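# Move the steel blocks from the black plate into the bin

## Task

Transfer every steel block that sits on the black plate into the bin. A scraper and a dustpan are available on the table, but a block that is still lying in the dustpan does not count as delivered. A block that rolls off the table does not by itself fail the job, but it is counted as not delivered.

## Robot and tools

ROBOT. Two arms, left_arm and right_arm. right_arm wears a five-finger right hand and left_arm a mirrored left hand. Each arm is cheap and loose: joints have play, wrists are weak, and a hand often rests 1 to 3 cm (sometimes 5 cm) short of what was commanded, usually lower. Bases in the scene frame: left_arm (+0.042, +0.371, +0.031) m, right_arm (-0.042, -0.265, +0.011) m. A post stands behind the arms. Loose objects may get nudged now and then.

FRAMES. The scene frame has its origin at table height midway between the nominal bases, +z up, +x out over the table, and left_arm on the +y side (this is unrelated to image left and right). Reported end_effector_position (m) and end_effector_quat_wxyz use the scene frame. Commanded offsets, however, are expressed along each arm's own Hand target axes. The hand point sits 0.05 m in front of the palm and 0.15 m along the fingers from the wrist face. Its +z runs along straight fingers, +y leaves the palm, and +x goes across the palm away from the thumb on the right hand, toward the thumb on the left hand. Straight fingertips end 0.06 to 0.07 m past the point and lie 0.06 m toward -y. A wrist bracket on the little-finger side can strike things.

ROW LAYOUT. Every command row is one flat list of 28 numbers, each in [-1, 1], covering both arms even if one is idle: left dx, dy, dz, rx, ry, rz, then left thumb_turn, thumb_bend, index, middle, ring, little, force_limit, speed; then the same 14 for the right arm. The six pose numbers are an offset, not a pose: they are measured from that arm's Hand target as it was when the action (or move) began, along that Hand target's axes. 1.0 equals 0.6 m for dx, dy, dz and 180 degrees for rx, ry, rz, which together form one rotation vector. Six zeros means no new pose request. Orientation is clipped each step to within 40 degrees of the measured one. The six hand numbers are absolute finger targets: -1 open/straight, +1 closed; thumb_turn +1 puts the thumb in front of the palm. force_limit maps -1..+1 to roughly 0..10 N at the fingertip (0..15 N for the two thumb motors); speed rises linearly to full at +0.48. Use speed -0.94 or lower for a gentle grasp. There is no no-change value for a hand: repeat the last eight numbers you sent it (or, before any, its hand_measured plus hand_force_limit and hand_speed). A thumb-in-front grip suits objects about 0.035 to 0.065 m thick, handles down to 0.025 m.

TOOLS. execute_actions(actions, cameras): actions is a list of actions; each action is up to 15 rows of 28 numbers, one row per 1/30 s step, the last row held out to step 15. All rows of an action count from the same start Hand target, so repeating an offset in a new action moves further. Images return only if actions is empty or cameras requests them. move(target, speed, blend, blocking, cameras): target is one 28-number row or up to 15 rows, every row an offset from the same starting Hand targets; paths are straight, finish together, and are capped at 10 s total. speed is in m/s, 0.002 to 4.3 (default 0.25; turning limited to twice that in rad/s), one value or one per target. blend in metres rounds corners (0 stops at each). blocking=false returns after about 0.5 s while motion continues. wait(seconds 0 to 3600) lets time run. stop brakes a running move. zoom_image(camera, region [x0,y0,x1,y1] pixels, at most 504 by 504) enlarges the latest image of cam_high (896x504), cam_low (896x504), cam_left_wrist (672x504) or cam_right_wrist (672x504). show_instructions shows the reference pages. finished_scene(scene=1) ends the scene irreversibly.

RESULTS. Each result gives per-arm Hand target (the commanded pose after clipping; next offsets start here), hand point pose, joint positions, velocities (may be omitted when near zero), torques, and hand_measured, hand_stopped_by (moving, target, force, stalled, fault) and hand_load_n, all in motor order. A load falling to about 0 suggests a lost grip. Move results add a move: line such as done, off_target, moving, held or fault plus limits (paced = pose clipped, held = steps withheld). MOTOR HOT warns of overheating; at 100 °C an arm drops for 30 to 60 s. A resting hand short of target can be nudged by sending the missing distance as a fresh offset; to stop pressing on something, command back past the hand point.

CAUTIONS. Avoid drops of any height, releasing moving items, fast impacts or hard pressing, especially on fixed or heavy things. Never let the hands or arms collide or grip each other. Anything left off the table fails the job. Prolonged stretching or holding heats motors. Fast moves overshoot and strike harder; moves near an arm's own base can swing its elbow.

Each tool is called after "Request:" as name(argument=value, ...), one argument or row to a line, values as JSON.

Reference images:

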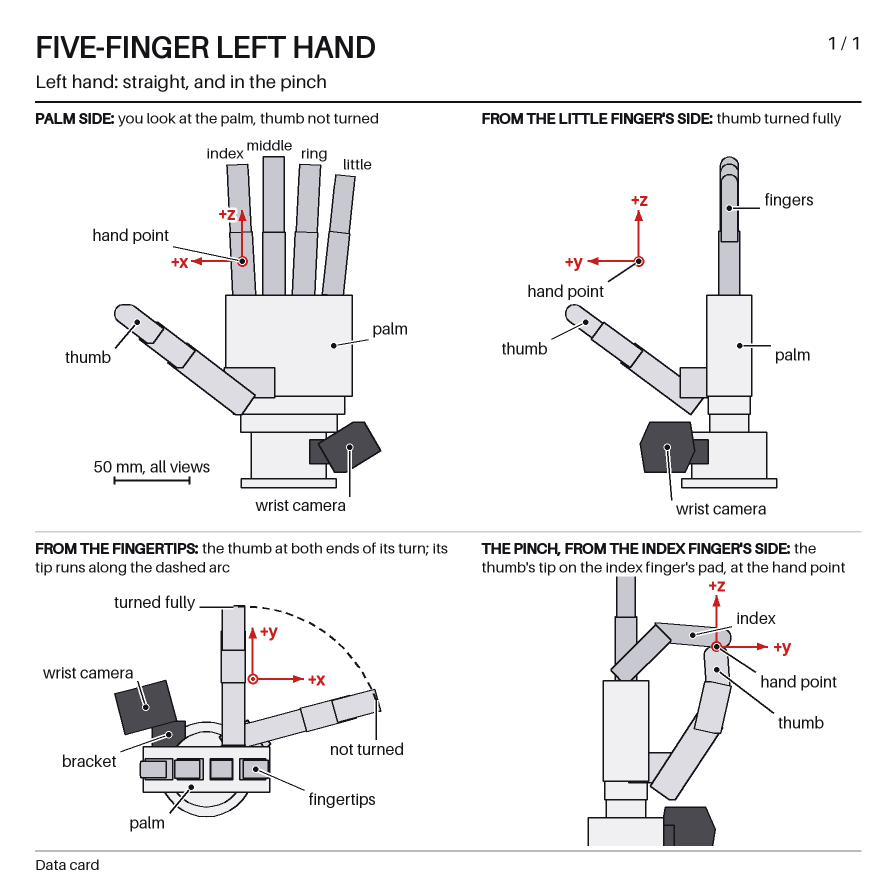

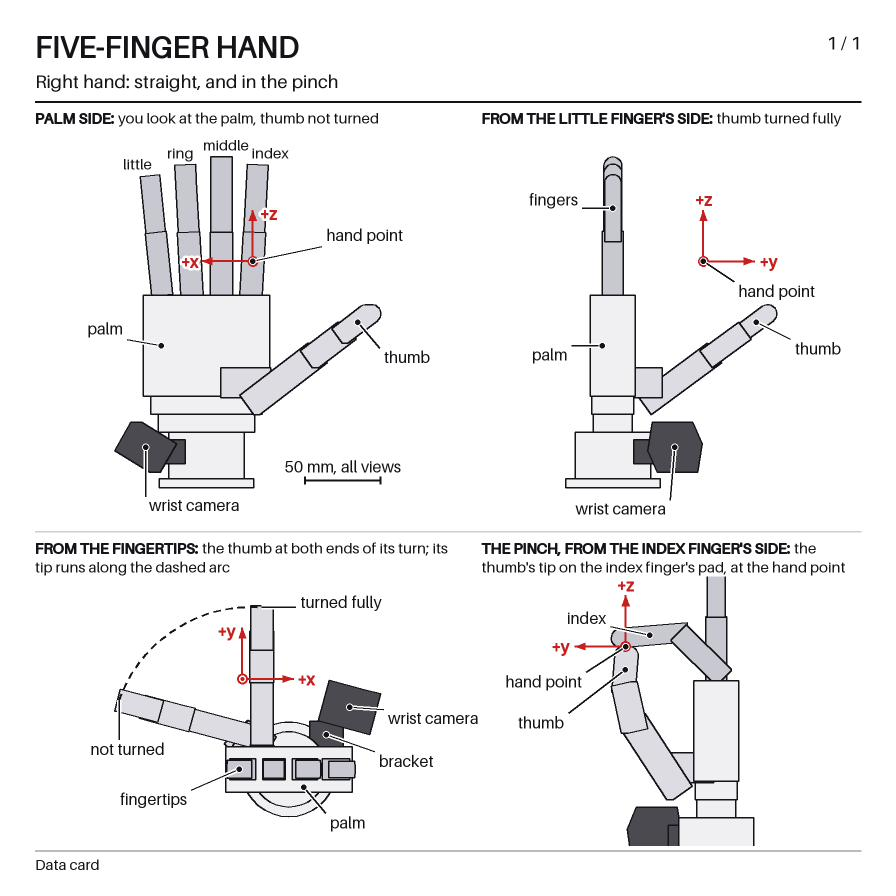

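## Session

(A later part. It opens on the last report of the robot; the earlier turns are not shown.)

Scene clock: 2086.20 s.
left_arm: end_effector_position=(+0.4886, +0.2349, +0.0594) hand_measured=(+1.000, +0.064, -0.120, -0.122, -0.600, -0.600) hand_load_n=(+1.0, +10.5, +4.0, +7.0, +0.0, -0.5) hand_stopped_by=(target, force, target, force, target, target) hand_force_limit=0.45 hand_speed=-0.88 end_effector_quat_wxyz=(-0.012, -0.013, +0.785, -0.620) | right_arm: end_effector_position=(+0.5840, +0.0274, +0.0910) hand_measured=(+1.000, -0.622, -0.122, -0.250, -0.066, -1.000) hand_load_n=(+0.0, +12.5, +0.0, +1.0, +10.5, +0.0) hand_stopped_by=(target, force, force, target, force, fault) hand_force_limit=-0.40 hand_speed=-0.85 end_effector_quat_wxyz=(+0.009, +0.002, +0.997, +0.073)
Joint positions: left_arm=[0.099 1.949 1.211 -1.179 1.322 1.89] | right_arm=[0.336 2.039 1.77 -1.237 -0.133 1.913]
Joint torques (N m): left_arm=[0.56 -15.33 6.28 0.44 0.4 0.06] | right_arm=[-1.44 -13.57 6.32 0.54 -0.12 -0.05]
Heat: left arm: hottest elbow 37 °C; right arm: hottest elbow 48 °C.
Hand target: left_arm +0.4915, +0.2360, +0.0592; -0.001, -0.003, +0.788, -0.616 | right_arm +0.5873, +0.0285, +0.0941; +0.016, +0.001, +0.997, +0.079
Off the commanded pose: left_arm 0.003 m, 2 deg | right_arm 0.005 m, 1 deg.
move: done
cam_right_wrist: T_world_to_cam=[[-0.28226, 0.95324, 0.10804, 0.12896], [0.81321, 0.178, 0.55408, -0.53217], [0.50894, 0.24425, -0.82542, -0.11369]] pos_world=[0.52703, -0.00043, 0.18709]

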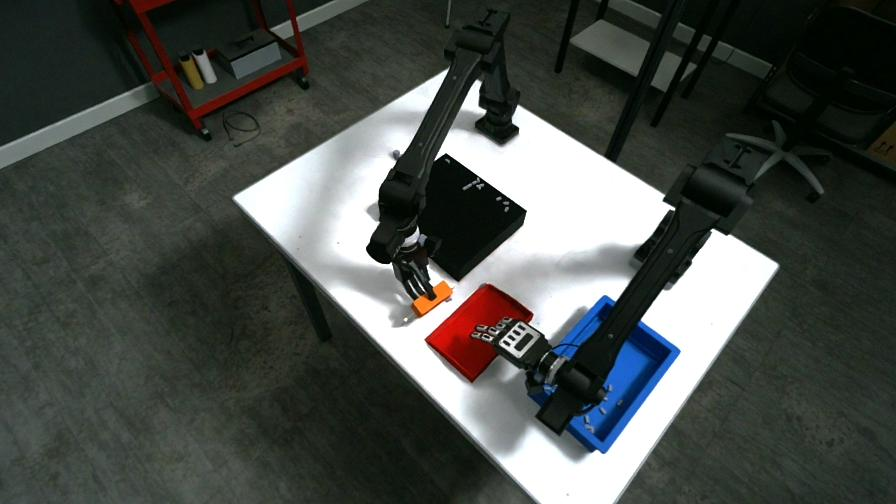

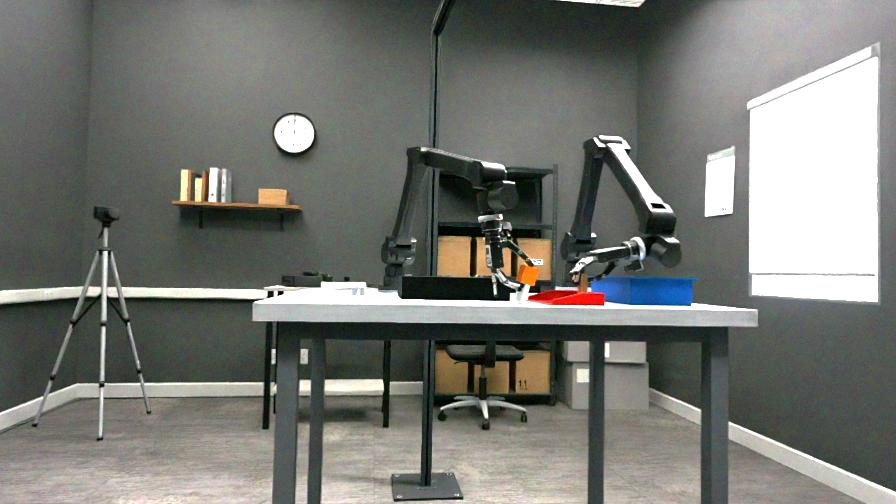

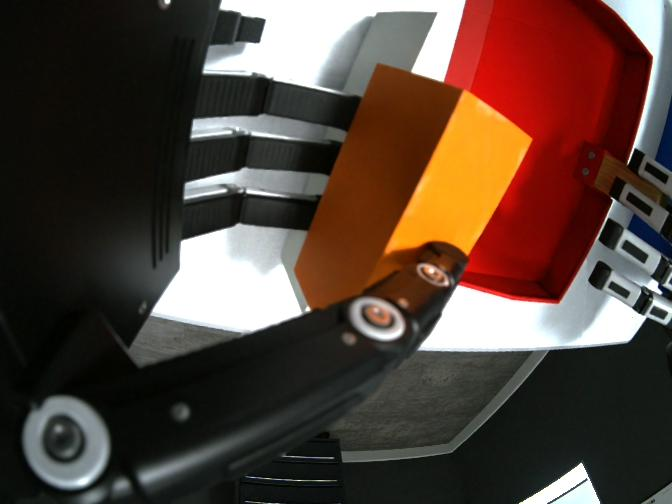

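Request:
move(
  target=[
    [0,0,0,0,0,0,1,0.5,-0.12,0.1,-0.6,-0.6,0.45,-0.88,0,0.0815,0.0114,0,0,0,1,0.1,0.0,-0.25,0.0,-1,-0.4,-0.85],
  ],
  speed=0.04,
  cameras=["cam_high","cam_low","cam_right_wrist"],
)

Request:
zoom_image(
  camera="cam_high",
  region=[380, 220, 580, 380],
)

Request:
zoom_image(
  camera="cam_low",
  region=[500, 250, 600, 320],
)

Scene clock: 2094.53 s.
left_arm: end_effector_position=(+0.4886, +0.2349, +0.0594) hand_measured=(+1.000, +0.064, -0.120, -0.122, -0.600, -0.600) hand_load_n=(+1.0, +11.0, +4.0, +7.0, +0.0, +0.0) hand_stopped_by=(target, force, target, force, target, target) hand_force_limit=0.45 hand_speed=-0.88 end_effector_quat_wxyz=(-0.012, -0.013, +0.785, -0.620) | right_arm: end_effector_position=(+0.5834, +0.0598, +0.0926) hand_measured=(+1.000, -0.622, -0.122, -0.250, -0.066, -1.000) hand_load_n=(+0.0, +11.0, +0.0, +2.0, +9.5, +0.0) hand_stopped_by=(target, force, force, target, force, fault) hand_force_limit=-0.40 hand_speed=-0.85 end_effector_quat_wxyz=(+0.012, +0.006, +0.997, +0.075)
Joint positions: left_arm=[0.099 1.949 1.211 -1.179 1.322 1.89] | right_arm=[0.385 2.059 1.806 -1.237 -0.13 1.971]
Joint torques (N m): left_arm=[0.38 -15.56 6.26 0.43 0.39 0.06] | right_arm=[0.44 -11.93 9.63 -0.18 0.02 0.15]
Heat: left arm: hottest elbow 36 °C; right arm: hottest elbow 47 °C.
Hand target: left_arm +0.4915, +0.2360, +0.0592; -0.001, -0.003, +0.788, -0.616 | right_arm +0.5874, +0.0779, +0.0950; +0.016, +0.001, +0.997, +0.079
Off the commanded pose: left_arm 0.003 m, 2 deg | right_arm 0.019 m, 1 deg.
move: off_target (right_arm)
cam_right_wrist: T_world_to_cam=[[-0.2746, 0.95527, 0.10976, 0.09292], [0.81096, 0.16874, 0.56024, -0.53701], [0.51667, 0.24285, -0.82102, -0.12482]] pos_world=[0.5255, 0.03216, 0.18818]

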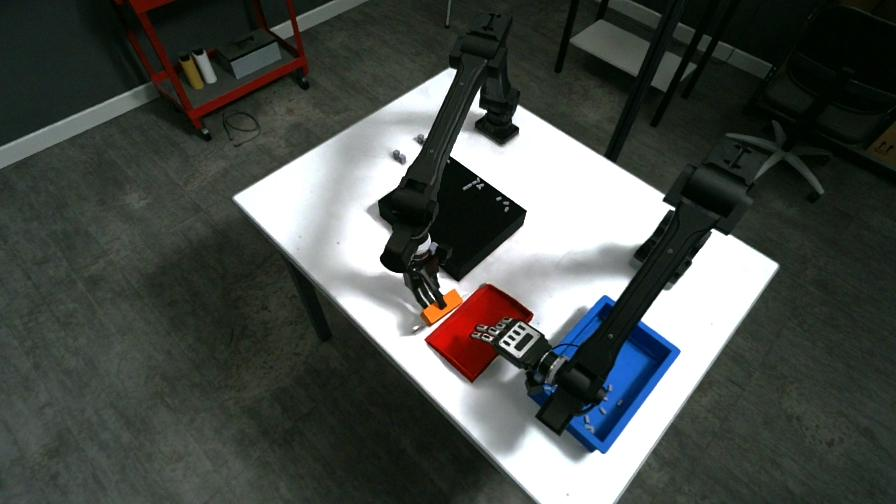

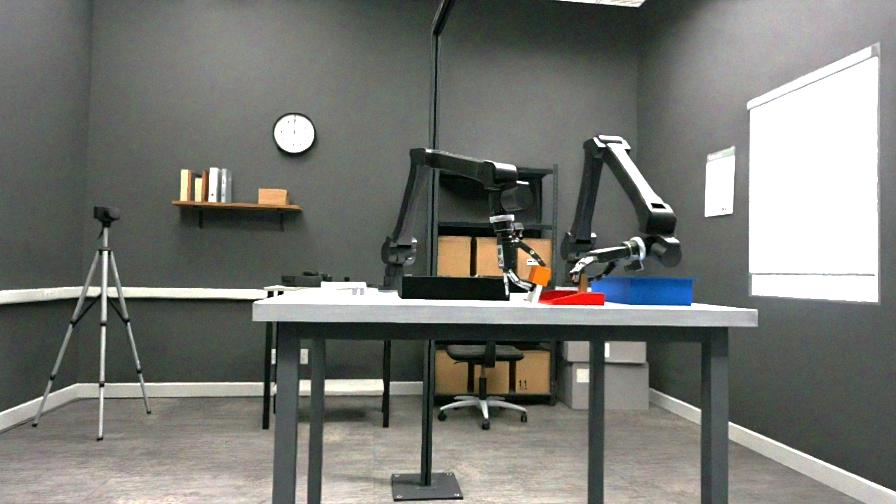

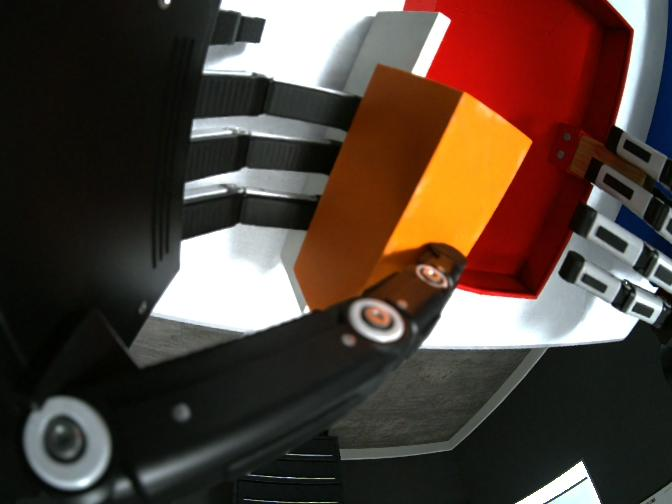

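Scaled by 2.520.

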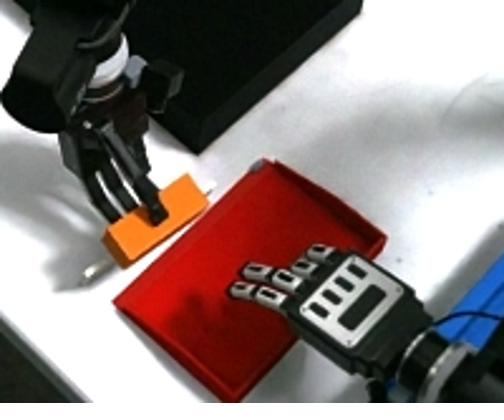

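Scaled by 5.040.

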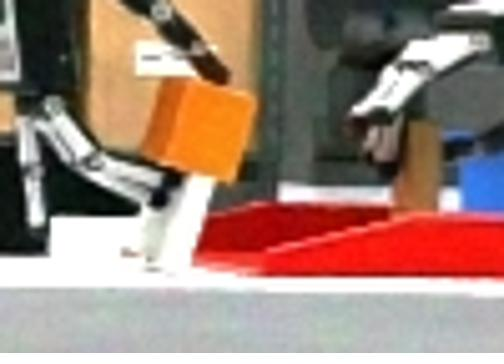

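Request:
move(
  target=[
    [0,0,0,0,0,0,1,0.5,-0.12,0.1,-0.6,-0.6,0.45,-0.88,0,0.0443,0.0070,0,0,0,1,0.1,0.0,-0.25,0.0,-1,-0.4,-0.85],
  ],
  speed=0.04,
  cameras=["cam_high","cam_low","cam_right_wrist"],
)

Request:
zoom_image(
  camera="cam_high",
  region=[380, 220, 580, 380],
)

Request:
zoom_image(
  camera="cam_low",
  region=[500, 250, 600, 320],
)

Scene clock: 2099.60 s.
left_arm: end_effector_position=(+0.4886, +0.2349, +0.0594) hand_measured=(+1.000, +0.064, -0.120, -0.122, -0.600, -0.600) hand_load_n=(+1.0, +11.0, +4.0, +7.0, -0.5, +0.0) hand_stopped_by=(target, force, target, force, target, target) hand_force_limit=0.45 hand_speed=-0.88 end_effector_quat_wxyz=(-0.012, -0.013, +0.785, -0.620) | right_arm: end_effector_position=(+0.5852, +0.0869, +0.0922) hand_measured=(+1.000, -0.622, -0.122, -0.250, -0.066, -1.000) hand_load_n=(+0.0, +10.5, +0.5, +2.0, +10.0, +0.0) hand_stopped_by=(target, force, force, target, force, fault) hand_force_limit=-0.40 hand_speed=-0.85 end_effector_quat_wxyz=(+0.013, +0.007, +0.997, +0.075)
Joint positions: left_arm=[0.099 1.949 1.211 -1.179 1.322 1.89] | right_arm=[0.424 2.091 1.858 -1.251 -0.125 2.011]
Joint torques (N m): left_arm=[0.38 -15.44 6.3 0.44 0.39 0.06] | right_arm=[0.62 -12.4 9.58 -0.28 0 0.16]
Heat: left arm: hottest elbow 36 °C; right arm: hottest elbow 47 °C.
Hand target: left_arm +0.4915, +0.2360, +0.0592; -0.001, -0.003, +0.788, -0.616 | right_arm +0.5875, +0.1048, +0.0951; +0.016, +0.001, +0.997, +0.079
Off the commanded pose: left_arm 0.003 m, 2 deg | right_arm 0.018 m, 1 deg.
move: off_target (right_arm)
cam_right_wrist: T_world_to_cam=[[-0.27341, 0.95575, 0.10856, 0.06699], [0.81034, 0.16805, 0.56135, -0.54251], [0.51827, 0.24145, -0.82043, -0.13345]] pos_world=[0.5271, 0.05937, 0.18778]

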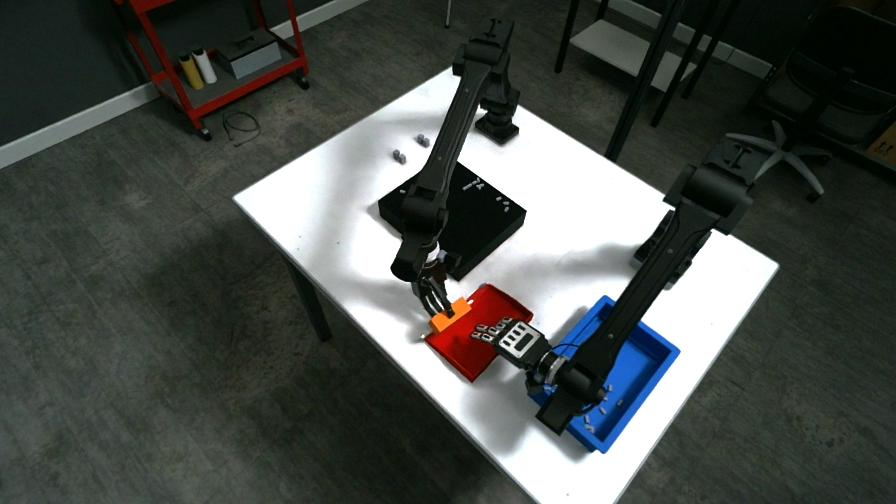

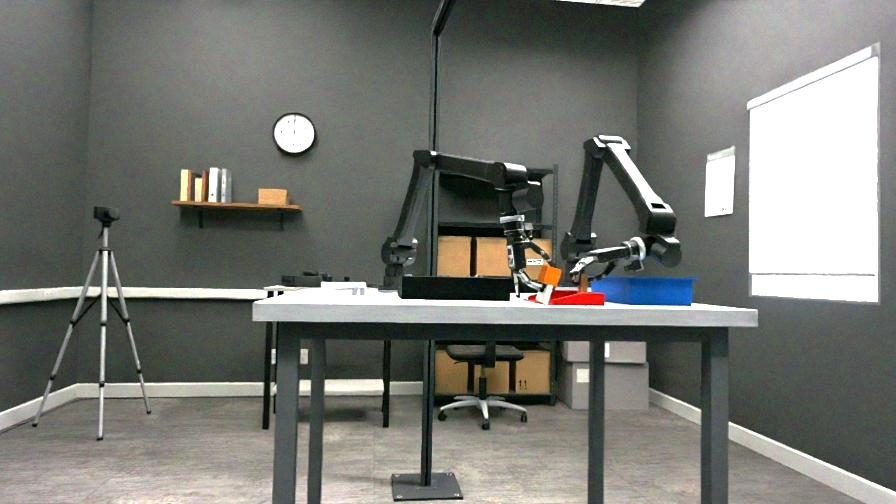

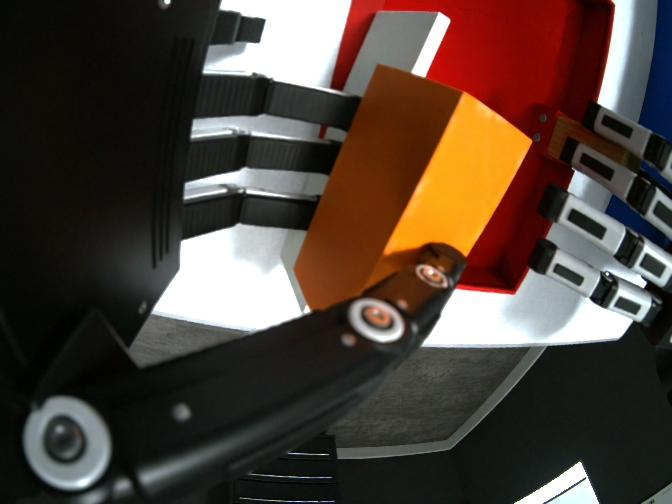

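Scaled by 2.520.

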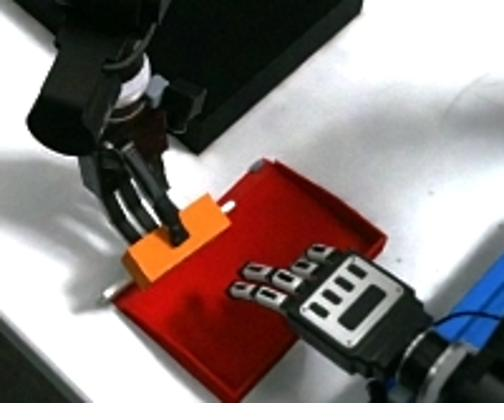

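Scaled by 5.040.

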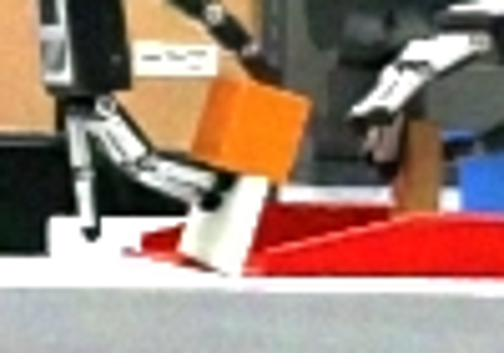

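Request:
move(
  target=[
    [0,0,0,0,0,0,1,0.5,-0.12,0.1,-0.6,-0.6,0.45,-0.88,-0.0002,0.0145,-0.0007,0,0,0,1,0.1,0.0,-0.25,0.0,-1,-0.4,-0.85],
    [0,0,0,0,0,0,1,0.5,-0.12,0.1,-0.6,-0.6,0.45,-0.88,-0.003,0.0209,-0.0997,0,0,0,1,0.1,0.0,-0.25,0.0,-1,-0.4,-0.85],
  ],
  speed=0.05,
  cameras=["cam_high","cam_low","cam_right_wrist"],
)

Request:
zoom_image(
  camera="cam_high",
  region=[380, 220, 580, 380],
)

Scene clock: 2110.67 s.
left_arm: end_effector_position=(+0.4886, +0.2349, +0.0594) hand_measured=(+1.000, +0.064, -0.120, -0.122, -0.600, -0.600) hand_load_n=(+1.0, +10.5, +4.0, +6.5, -0.5, +0.0) hand_stopped_by=(target, force, target, force, target, target) hand_force_limit=0.45 hand_speed=-0.88 end_effector_quat_wxyz=(-0.012, -0.013, +0.785, -0.620) | right_arm: end_effector_position=(+0.5779, +0.0917, +0.1201) hand_measured=(+1.000, -0.622, -0.122, -0.250, -0.066, -1.000) hand_load_n=(+1.5, +9.0, +3.0, +2.5, +7.5, +0.0) hand_stopped_by=(target, force, force, target, force, fault) hand_force_limit=-0.40 hand_speed=-0.85 end_effector_quat_wxyz=(-0.013, +0.010, +0.998, +0.061)
Joint positions: left_arm=[0.099 1.949 1.211 -1.179 1.322 1.89] | right_arm=[0.436 2.103 1.964 -1.402 -0.122 2.027]
Joint torques (N m): left_arm=[0.44 -15.38 6.24 0.47 0.4 0.06] | right_arm=[0.15 -15.15 10.92 -0.16 -0.1 0.07]
Heat: left arm: hottest elbow 36 °C; right arm: hottest elbow 48 °C.
Hand target: left_arm +0.4915, +0.2360, +0.0592; -0.001, -0.003, +0.788, -0.616 | right_arm +0.5874, +0.1078, +0.1561; +0.016, +0.001, +0.997, +0.079
Off the commanded pose: left_arm 0.003 m, 2 deg | right_arm 0.041 m, 4 deg.
move: off_target (right_arm)
cam_right_wrist: T_world_to_cam=[[-0.26501, 0.9593, 0.09755, 0.05349], [0.83908, 0.17958, 0.51352, -0.56497], [0.4751, 0.21794, -0.85252, -0.07702]] pos_world=[0.52482, 0.06693, 0.21924]

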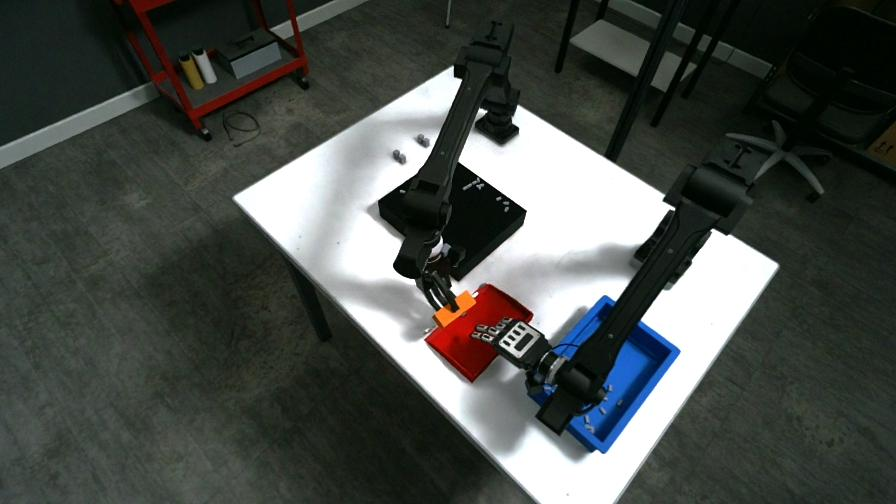

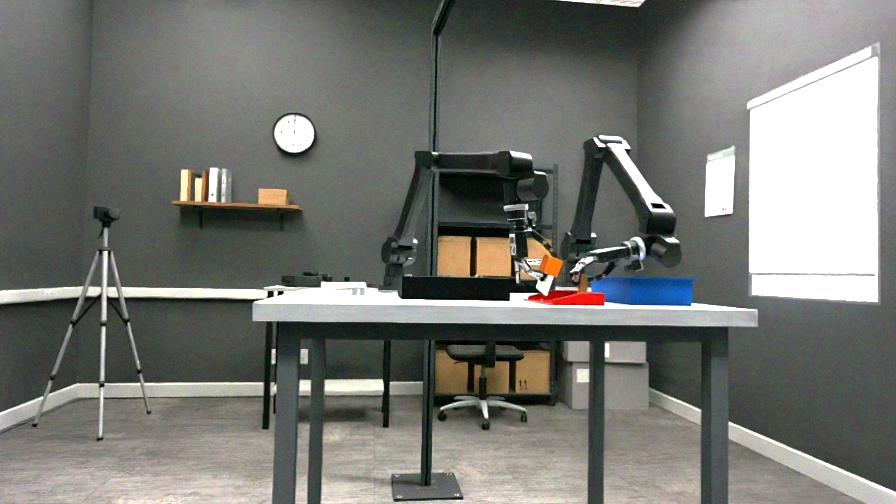

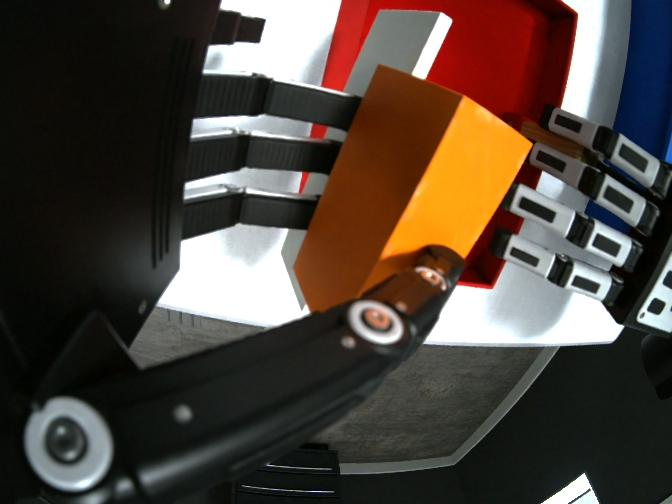

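Scaled by 2.520.

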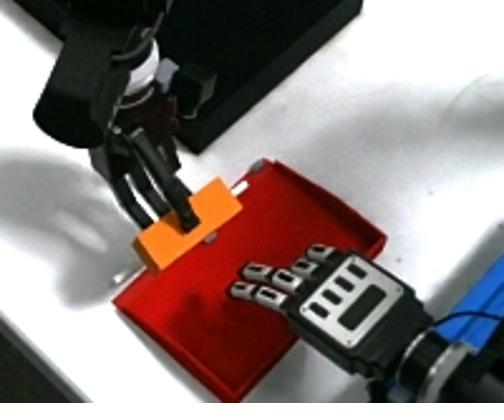

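Request:
move(
  target=[
    [0,0,0,0,0,0,1,0.5,-0.12,0.1,-0.6,-0.6,0.45,-0.88,-0.0026,-0.0198,-0.0876,0,0,0,1,0.1,0.0,-0.25,0.0,-1,-0.4,-0.85],
    [0,0,0,0,0,0,1,0.5,-0.12,0.1,-0.6,-0.6,0.45,-0.88,0.4668,-0.6317,-0.2297,0,0,0,1,0.1,0.0,-0.25,0.0,-1,-0.4,-0.85],
  ],
  speed=[0.08,0.18],
  blend=[0.02,0],
  cameras=["cam_high","cam_low","cam_left_wrist"],
)

Request:
zoom_image(
  camera="cam_high",
  region=[380, 220, 580, 380],
)

Scene clock: 2120.33 s.
left_arm: end_effector_position=(+0.4886, +0.2349, +0.0594) hand_measured=(+1.000, +0.064, -0.120, -0.122, -0.600, -0.600) hand_load_n=(+1.0, +11.0, +4.0, +7.0, +0.0, -0.5) hand_stopped_by=(target, force, target, force, target, target) hand_force_limit=0.45 hand_speed=-0.88 end_effector_quat_wxyz=(-0.012, -0.013, +0.785, -0.620) | right_arm: end_effector_position=(+0.3018, -0.2863, +0.2103) hand_measured=(+1.000, -0.622, -0.122, -0.250, -0.066, -1.000) hand_load_n=(+1.5, +8.5, +3.0, +2.5, +7.5, +0.0) hand_stopped_by=(target, force, force, target, force, fault) hand_force_limit=-0.40 hand_speed=-0.85 end_effector_quat_wxyz=(-0.003, +0.008, +0.997, +0.078)
Joint positions: left_arm=[0.099 1.949 1.211 -1.179 1.322 1.89] | right_arm=[-0.336 1.227 1.085 -1.484 -0.146 1.244]
Joint torques (N m): left_arm=[0.32 -15.21 6.32 0.43 0.39 0.06] | right_arm=[-1.9 -5.13 7.69 -0.36 -0.32 -0.1]
Heat: left arm: hottest elbow 36 °C; right arm: hottest elbow 48 °C.
Hand target: left_arm +0.4915, +0.2360, +0.0592; -0.001, -0.003, +0.788, -0.616 | right_arm +0.3036, -0.2871, +0.2237; +0.016, +0.001, +0.997, +0.079
Off the commanded pose: left_arm 0.003 m, 2 deg | right_arm 0.014 m, 2 deg.
move: off_target (right_arm)
cam_left_wrist: T_world_to_cam=[[-0.19681, -0.26544, 0.94383, 0.10332], [-0.83189, 0.55467, -0.01747, 0.27284], [-0.51888, -0.7886, -0.32998, 0.57462]] pos_world=[0.54546, 0.32923, 0.09686]

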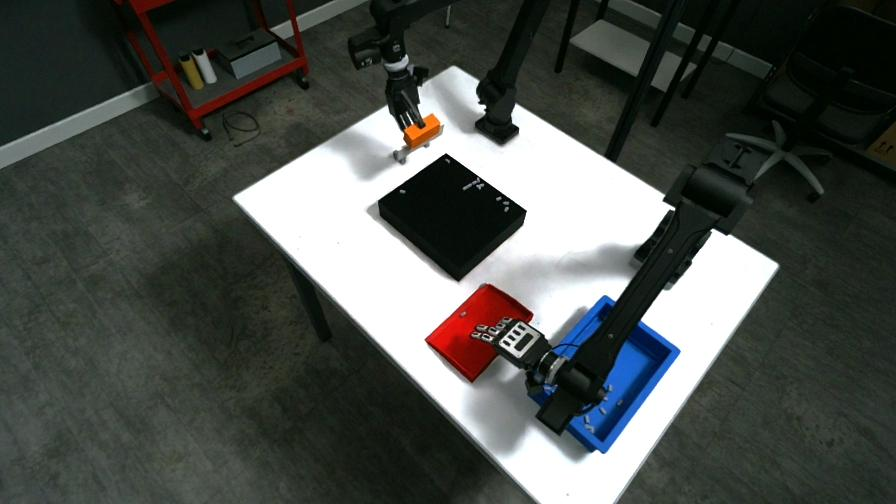

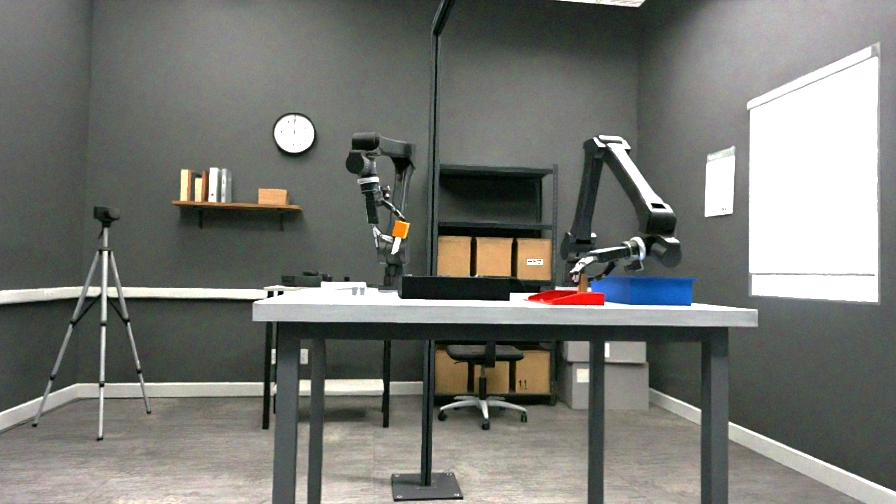

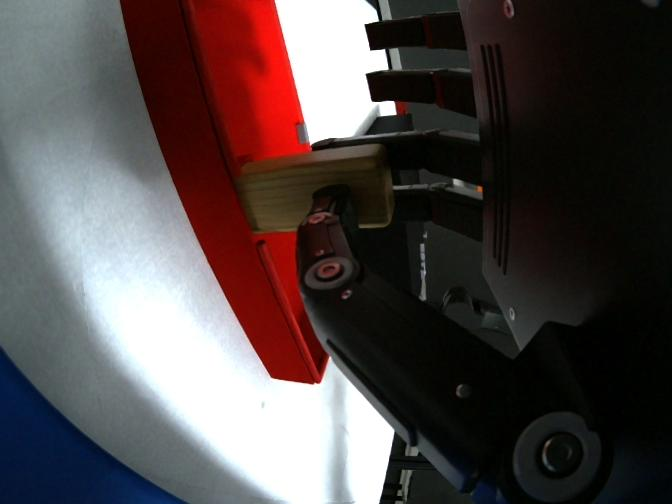

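Scaled by 2.520.

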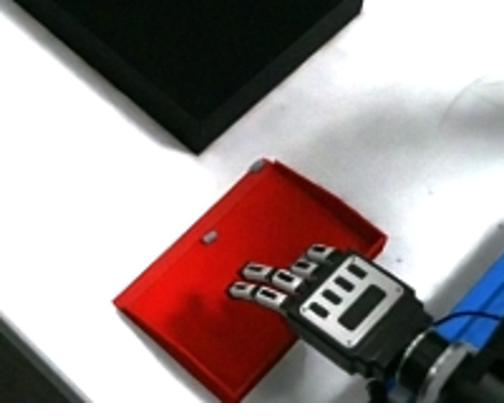

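Request:
move(
  target=[
    [0,-0.097,-0.0242,0.05,0,0,1,0.5,-0.12,0.1,-0.6,-0.6,0.45,-0.88,0,0,0,0,0,0,1,0.1,0.0,-0.25,0.0,-1,-0.4,-0.85],
    [0.3358,-0.108,0.0126,0.05,0,0,1,0.5,-0.12,0.1,-0.6,-0.6,0.45,-0.88,0,0,0,0,0,0,1,0.1,0.0,-0.25,0.0,-1,-0.4,-0.85],
  ],
  speed=[0.05,0.1],
  blend=[0.01,0],
  cameras=["cam_high","cam_low"],
)

Request:
zoom_image(
  camera="cam_high",
  region=[430, 170, 630, 330],
)

Request:
zoom_image(
  camera="cam_low",
  region=[480, 230, 620, 320],
)

Scene clock: 2133.40 s.
left_arm: end_effector_position=(+0.2824, +0.2128, +0.1086) hand_measured=(+1.000, +0.064, -0.120, -0.122, -0.600, -0.600) hand_load_n=(+1.5, +11.0, +4.0, +6.5, +0.0, +0.0) hand_stopped_by=(target, force, target, force, target, target) hand_force_limit=0.45 hand_speed=-0.88 end_effector_quat_wxyz=(-0.012, -0.022, +0.756, -0.654) | right_arm: end_effector_position=(+0.3018, -0.2863, +0.2103) hand_measured=(+1.000, -0.622, -0.122, -0.250, -0.066, -1.000) hand_load_n=(+1.5, +9.0, +3.0, +2.5, +7.5, -0.5) hand_stopped_by=(target, force, force, target, force, fault) hand_force_limit=-0.40 hand_speed=-0.85 end_effector_quat_wxyz=(-0.003, +0.008, +0.997, +0.078)
Joint positions: left_arm=[0.114 1.49 0.642 -1.262 1.403 2.07] | right_arm=[-0.336 1.227 1.085 -1.484 -0.146 1.244]
Joint torques (N m): left_arm=[0.85 -8.35 6.39 -0.39 1.72 0.13] | right_arm=[-1.96 -5.13 7.69 -0.39 -0.33 -0.1]
Heat: left arm: hottest elbow 36 °C; right arm: hottest elbow 46 °C.
Hand target: left_arm +0.2904, +0.2124, +0.1211; +0.000, -0.003, +0.737, -0.676 | right_arm +0.3036, -0.2871, +0.2237; +0.016, +0.001, +0.997, +0.079
Off the commanded pose: left_arm 0.015 m, 4 deg | right_arm 0.014 m, 2 deg.
joint sent to its limit (left arm) — joint 6 (wrist roll), upper limit. The joint targets are off in position and orientation.
move: off_target (left_arm)

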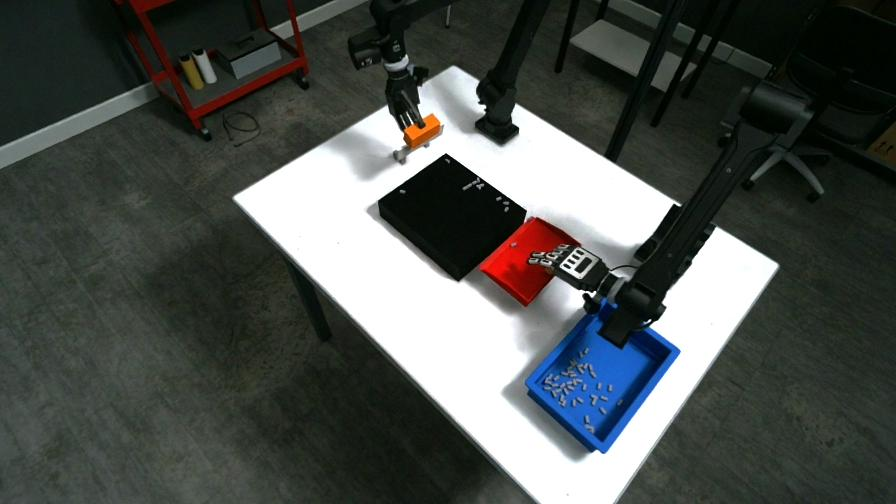

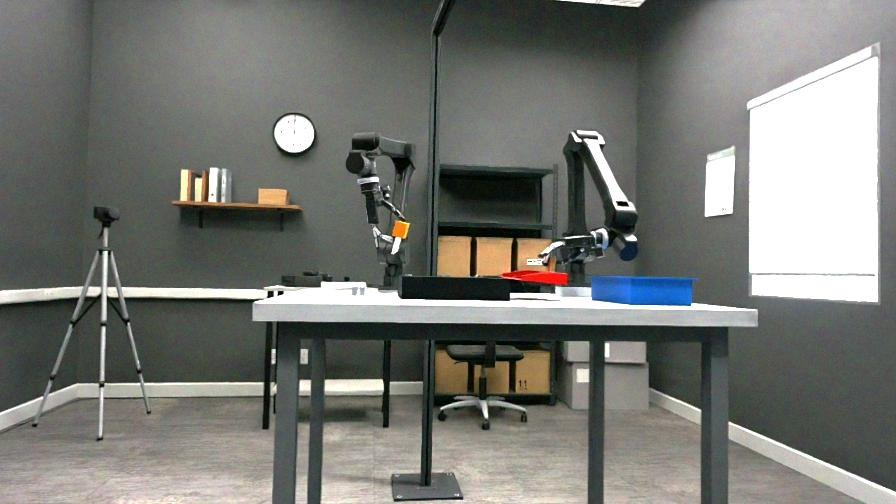

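Scaled by 2.520.

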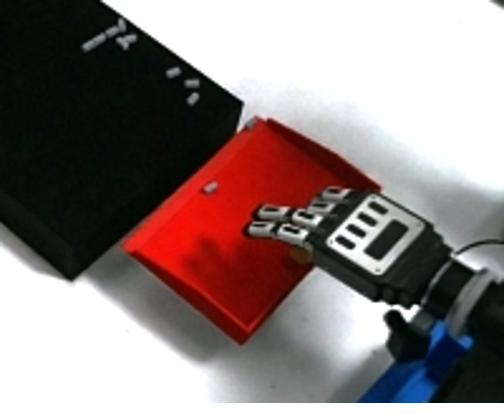

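Scaled by 3.600.

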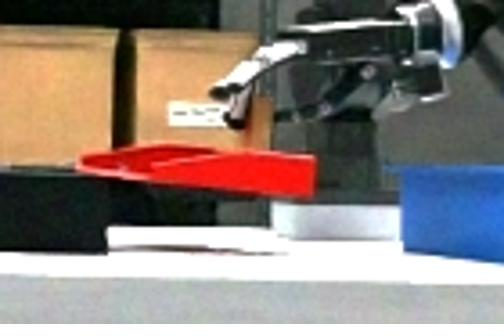

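Request:
move(
  target=[
    [0.0207,0.101,0.0145,-0.05,0,0,1,0.5,-0.12,0.1,-0.6,-0.6,0.45,-0.88,0,0,0,0,0,0,1,0.1,0.0,-0.25,0.0,-1,-0.4,-0.85],
  ],
  speed=0.05,
  cameras=["cam_high","cam_low"],
)

Request:
zoom_image(
  camera="cam_high",
  region=[430, 190, 590, 310],
)

Request:
zoom_image(
  camera="cam_low",
  region=[480, 250, 580, 320],
)

Scene clock: 2143.10 s.
left_arm: end_effector_position=(+0.2761, +0.2131, +0.0575) hand_measured=(+1.000, +0.064, -0.120, -0.122, -0.600, -0.600) hand_load_n=(+0.0, +12.0, +2.5, +6.5, +0.0, +0.0) hand_stopped_by=(target, force, target, force, target, target) hand_force_limit=0.45 hand_speed=-0.88 end_effector_quat_wxyz=(-0.006, -0.014, +0.788, -0.615) | right_arm: end_effector_position=(+0.3018, -0.2863, +0.2103) hand_measured=(+1.000, -0.622, -0.122, -0.250, -0.066, -1.000) hand_load_n=(+1.5, +9.0, +3.0, +2.5, +7.5, +0.0) hand_stopped_by=(target, force, force, target, force, fault) hand_force_limit=-0.40 hand_speed=-0.85 end_effector_quat_wxyz=(-0.003, +0.008, +0.997, +0.078)
Joint positions: left_arm=[0.08 1.49 0.544 -0.845 1.319 1.769] | right_arm=[-0.336 1.227 1.085 -1.484 -0.146 1.244]
Joint torques (N m): left_arm=[0.03 -6.65 5.2 0.49 0.89 -0.04] | right_arm=[-1.85 -5.13 7.68 -0.36 -0.32 -0.09]
Heat: left arm: hottest elbow 35 °C; right arm: hottest elbow 45 °C.
Hand target: left_arm +0.2777, +0.2089, +0.0600; -0.001, -0.003, +0.788, -0.616 | right_arm +0.3036, -0.2871, +0.2237; +0.016, +0.001, +0.997, +0.079
Off the commanded pose: left_arm 0.005 m, 2 deg | right_arm 0.014 m, 2 deg.
move: done

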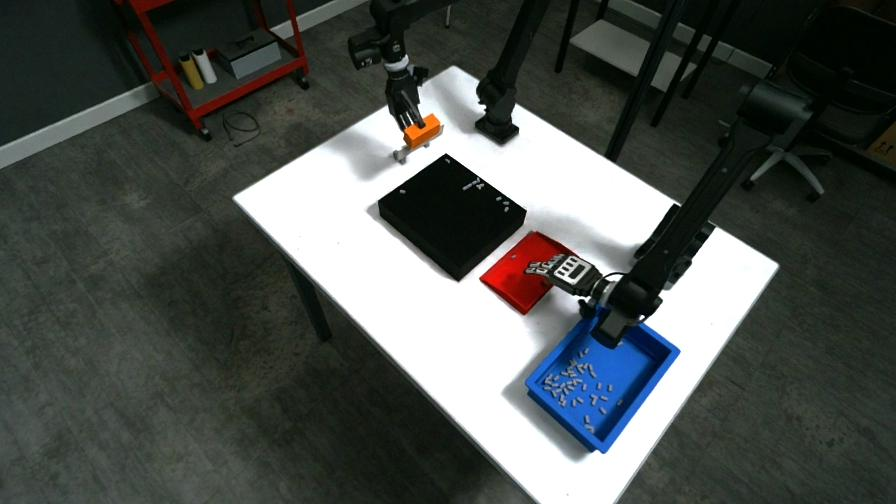

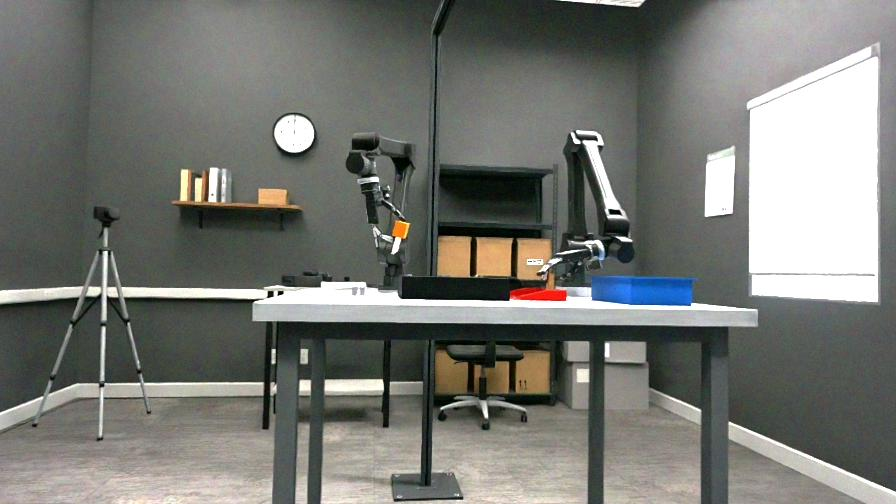

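Scaled by 3.150.

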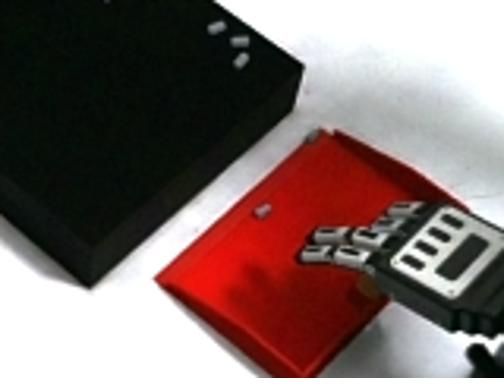

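Scaled by 5.040.

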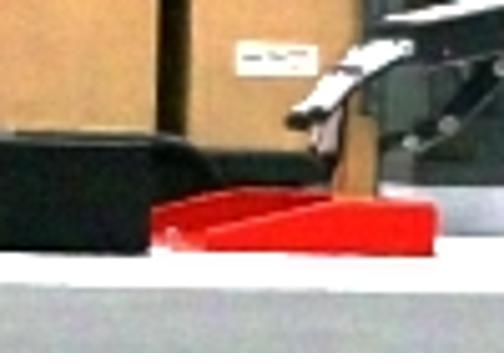

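Request:
move(
  target=[
    [0,-0.0113,0.059,0,0,0,1,0.5,-0.12,0.1,-0.6,-0.6,0.45,-0.88,0,0,0,0,0,0,1,0.1,0.0,-0.25,0.0,-1,-0.4,-0.85],
  ],
  speed=0.04,
  cameras=["cam_high","cam_low"],
)

Request:
zoom_image(
  camera="cam_high",
  region=[430, 190, 590, 310],
)

Request:
zoom_image(
  camera="cam_low",
  region=[480, 250, 580, 320],
)

Scene clock: 2151.47 s.
left_arm: end_effector_position=(+0.2801, +0.1834, +0.0582) hand_measured=(+1.000, +0.064, -0.120, -0.122, -0.600, -0.600) hand_load_n=(+0.0, +12.0, +0.5, +6.5, +0.0, +0.0) hand_stopped_by=(target, force, target, force, target, target) hand_force_limit=0.45 hand_speed=-0.88 end_effector_quat_wxyz=(-0.001, -0.027, +0.787, -0.616) | right_arm: end_effector_position=(+0.3018, -0.2863, +0.2103) hand_measured=(+1.000, -0.622, -0.122, -0.250, -0.066, -1.000) hand_load_n=(+1.5, +9.0, +3.0, +2.5, +7.5, +0.0) hand_stopped_by=(target, force, force, target, force, fault) hand_force_limit=-0.40 hand_speed=-0.85 end_effector_quat_wxyz=(-0.003, +0.008, +0.997, +0.078)
Joint positions: left_arm=[-0.027 1.404 0.442 -0.312 1.317 1.228] | right_arm=[-0.336 1.227 1.085 -1.484 -0.146 1.244]
Joint torques (N m): left_arm=[-1.73 -5.01 5.94 1.74 0.5 0] | right_arm=[-2.08 -5.25 7.71 -0.36 -0.32 -0.1]
Heat: left arm: hottest elbow 35 °C; right arm: hottest elbow 45 °C.
Hand target: left_arm +0.2778, +0.1729, +0.0581; -0.001, -0.003, +0.788, -0.616 | right_arm +0.3036, -0.2871, +0.2237; +0.016, +0.001, +0.997, +0.079
Off the commanded pose: left_arm 0.011 m, 3 deg | right_arm 0.014 m, 2 deg.
move: off_target (left_arm)

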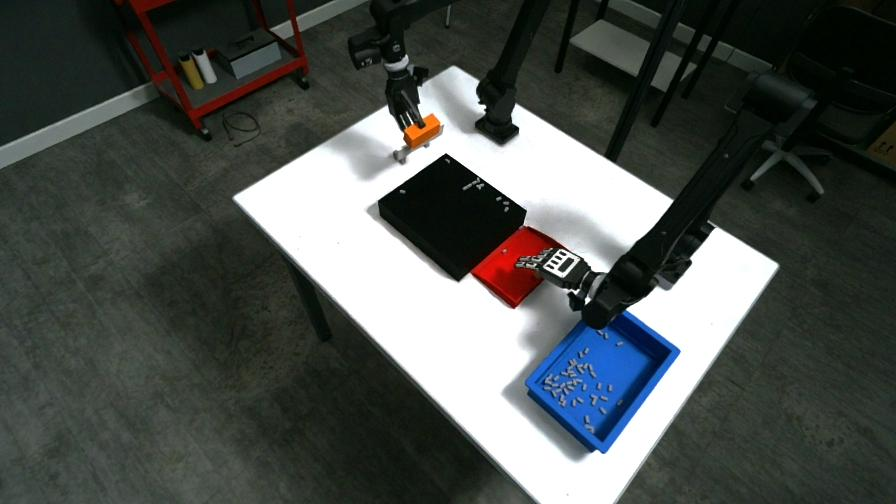

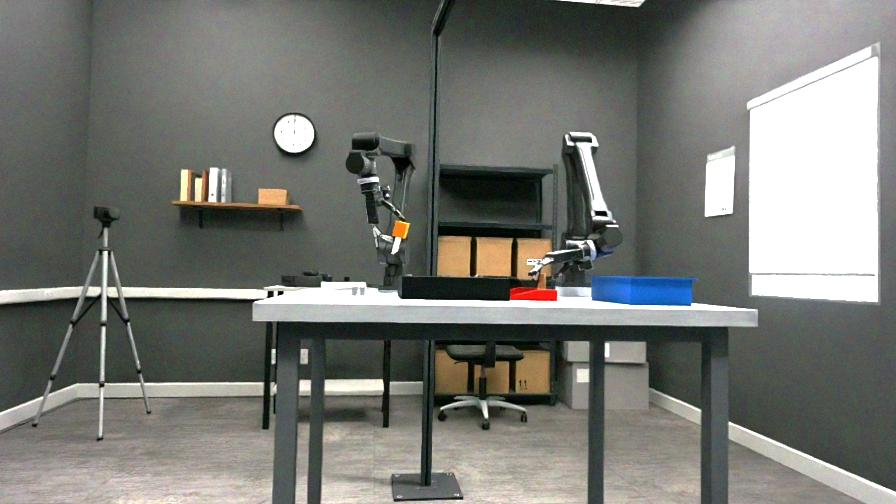

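Scaled by 3.150.

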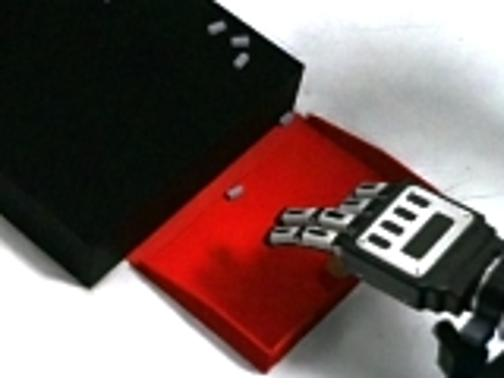

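Scaled by 5.040.

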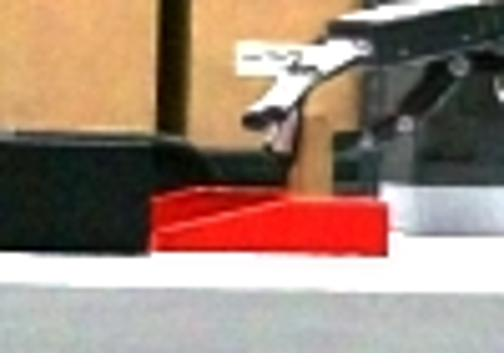

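Request:
zoom_image(
  camera="cam_high",
  region=[465, 205, 545, 285],
)

Scaled by 6.300.

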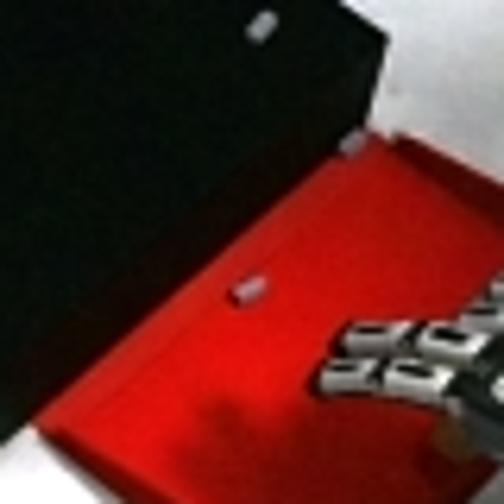

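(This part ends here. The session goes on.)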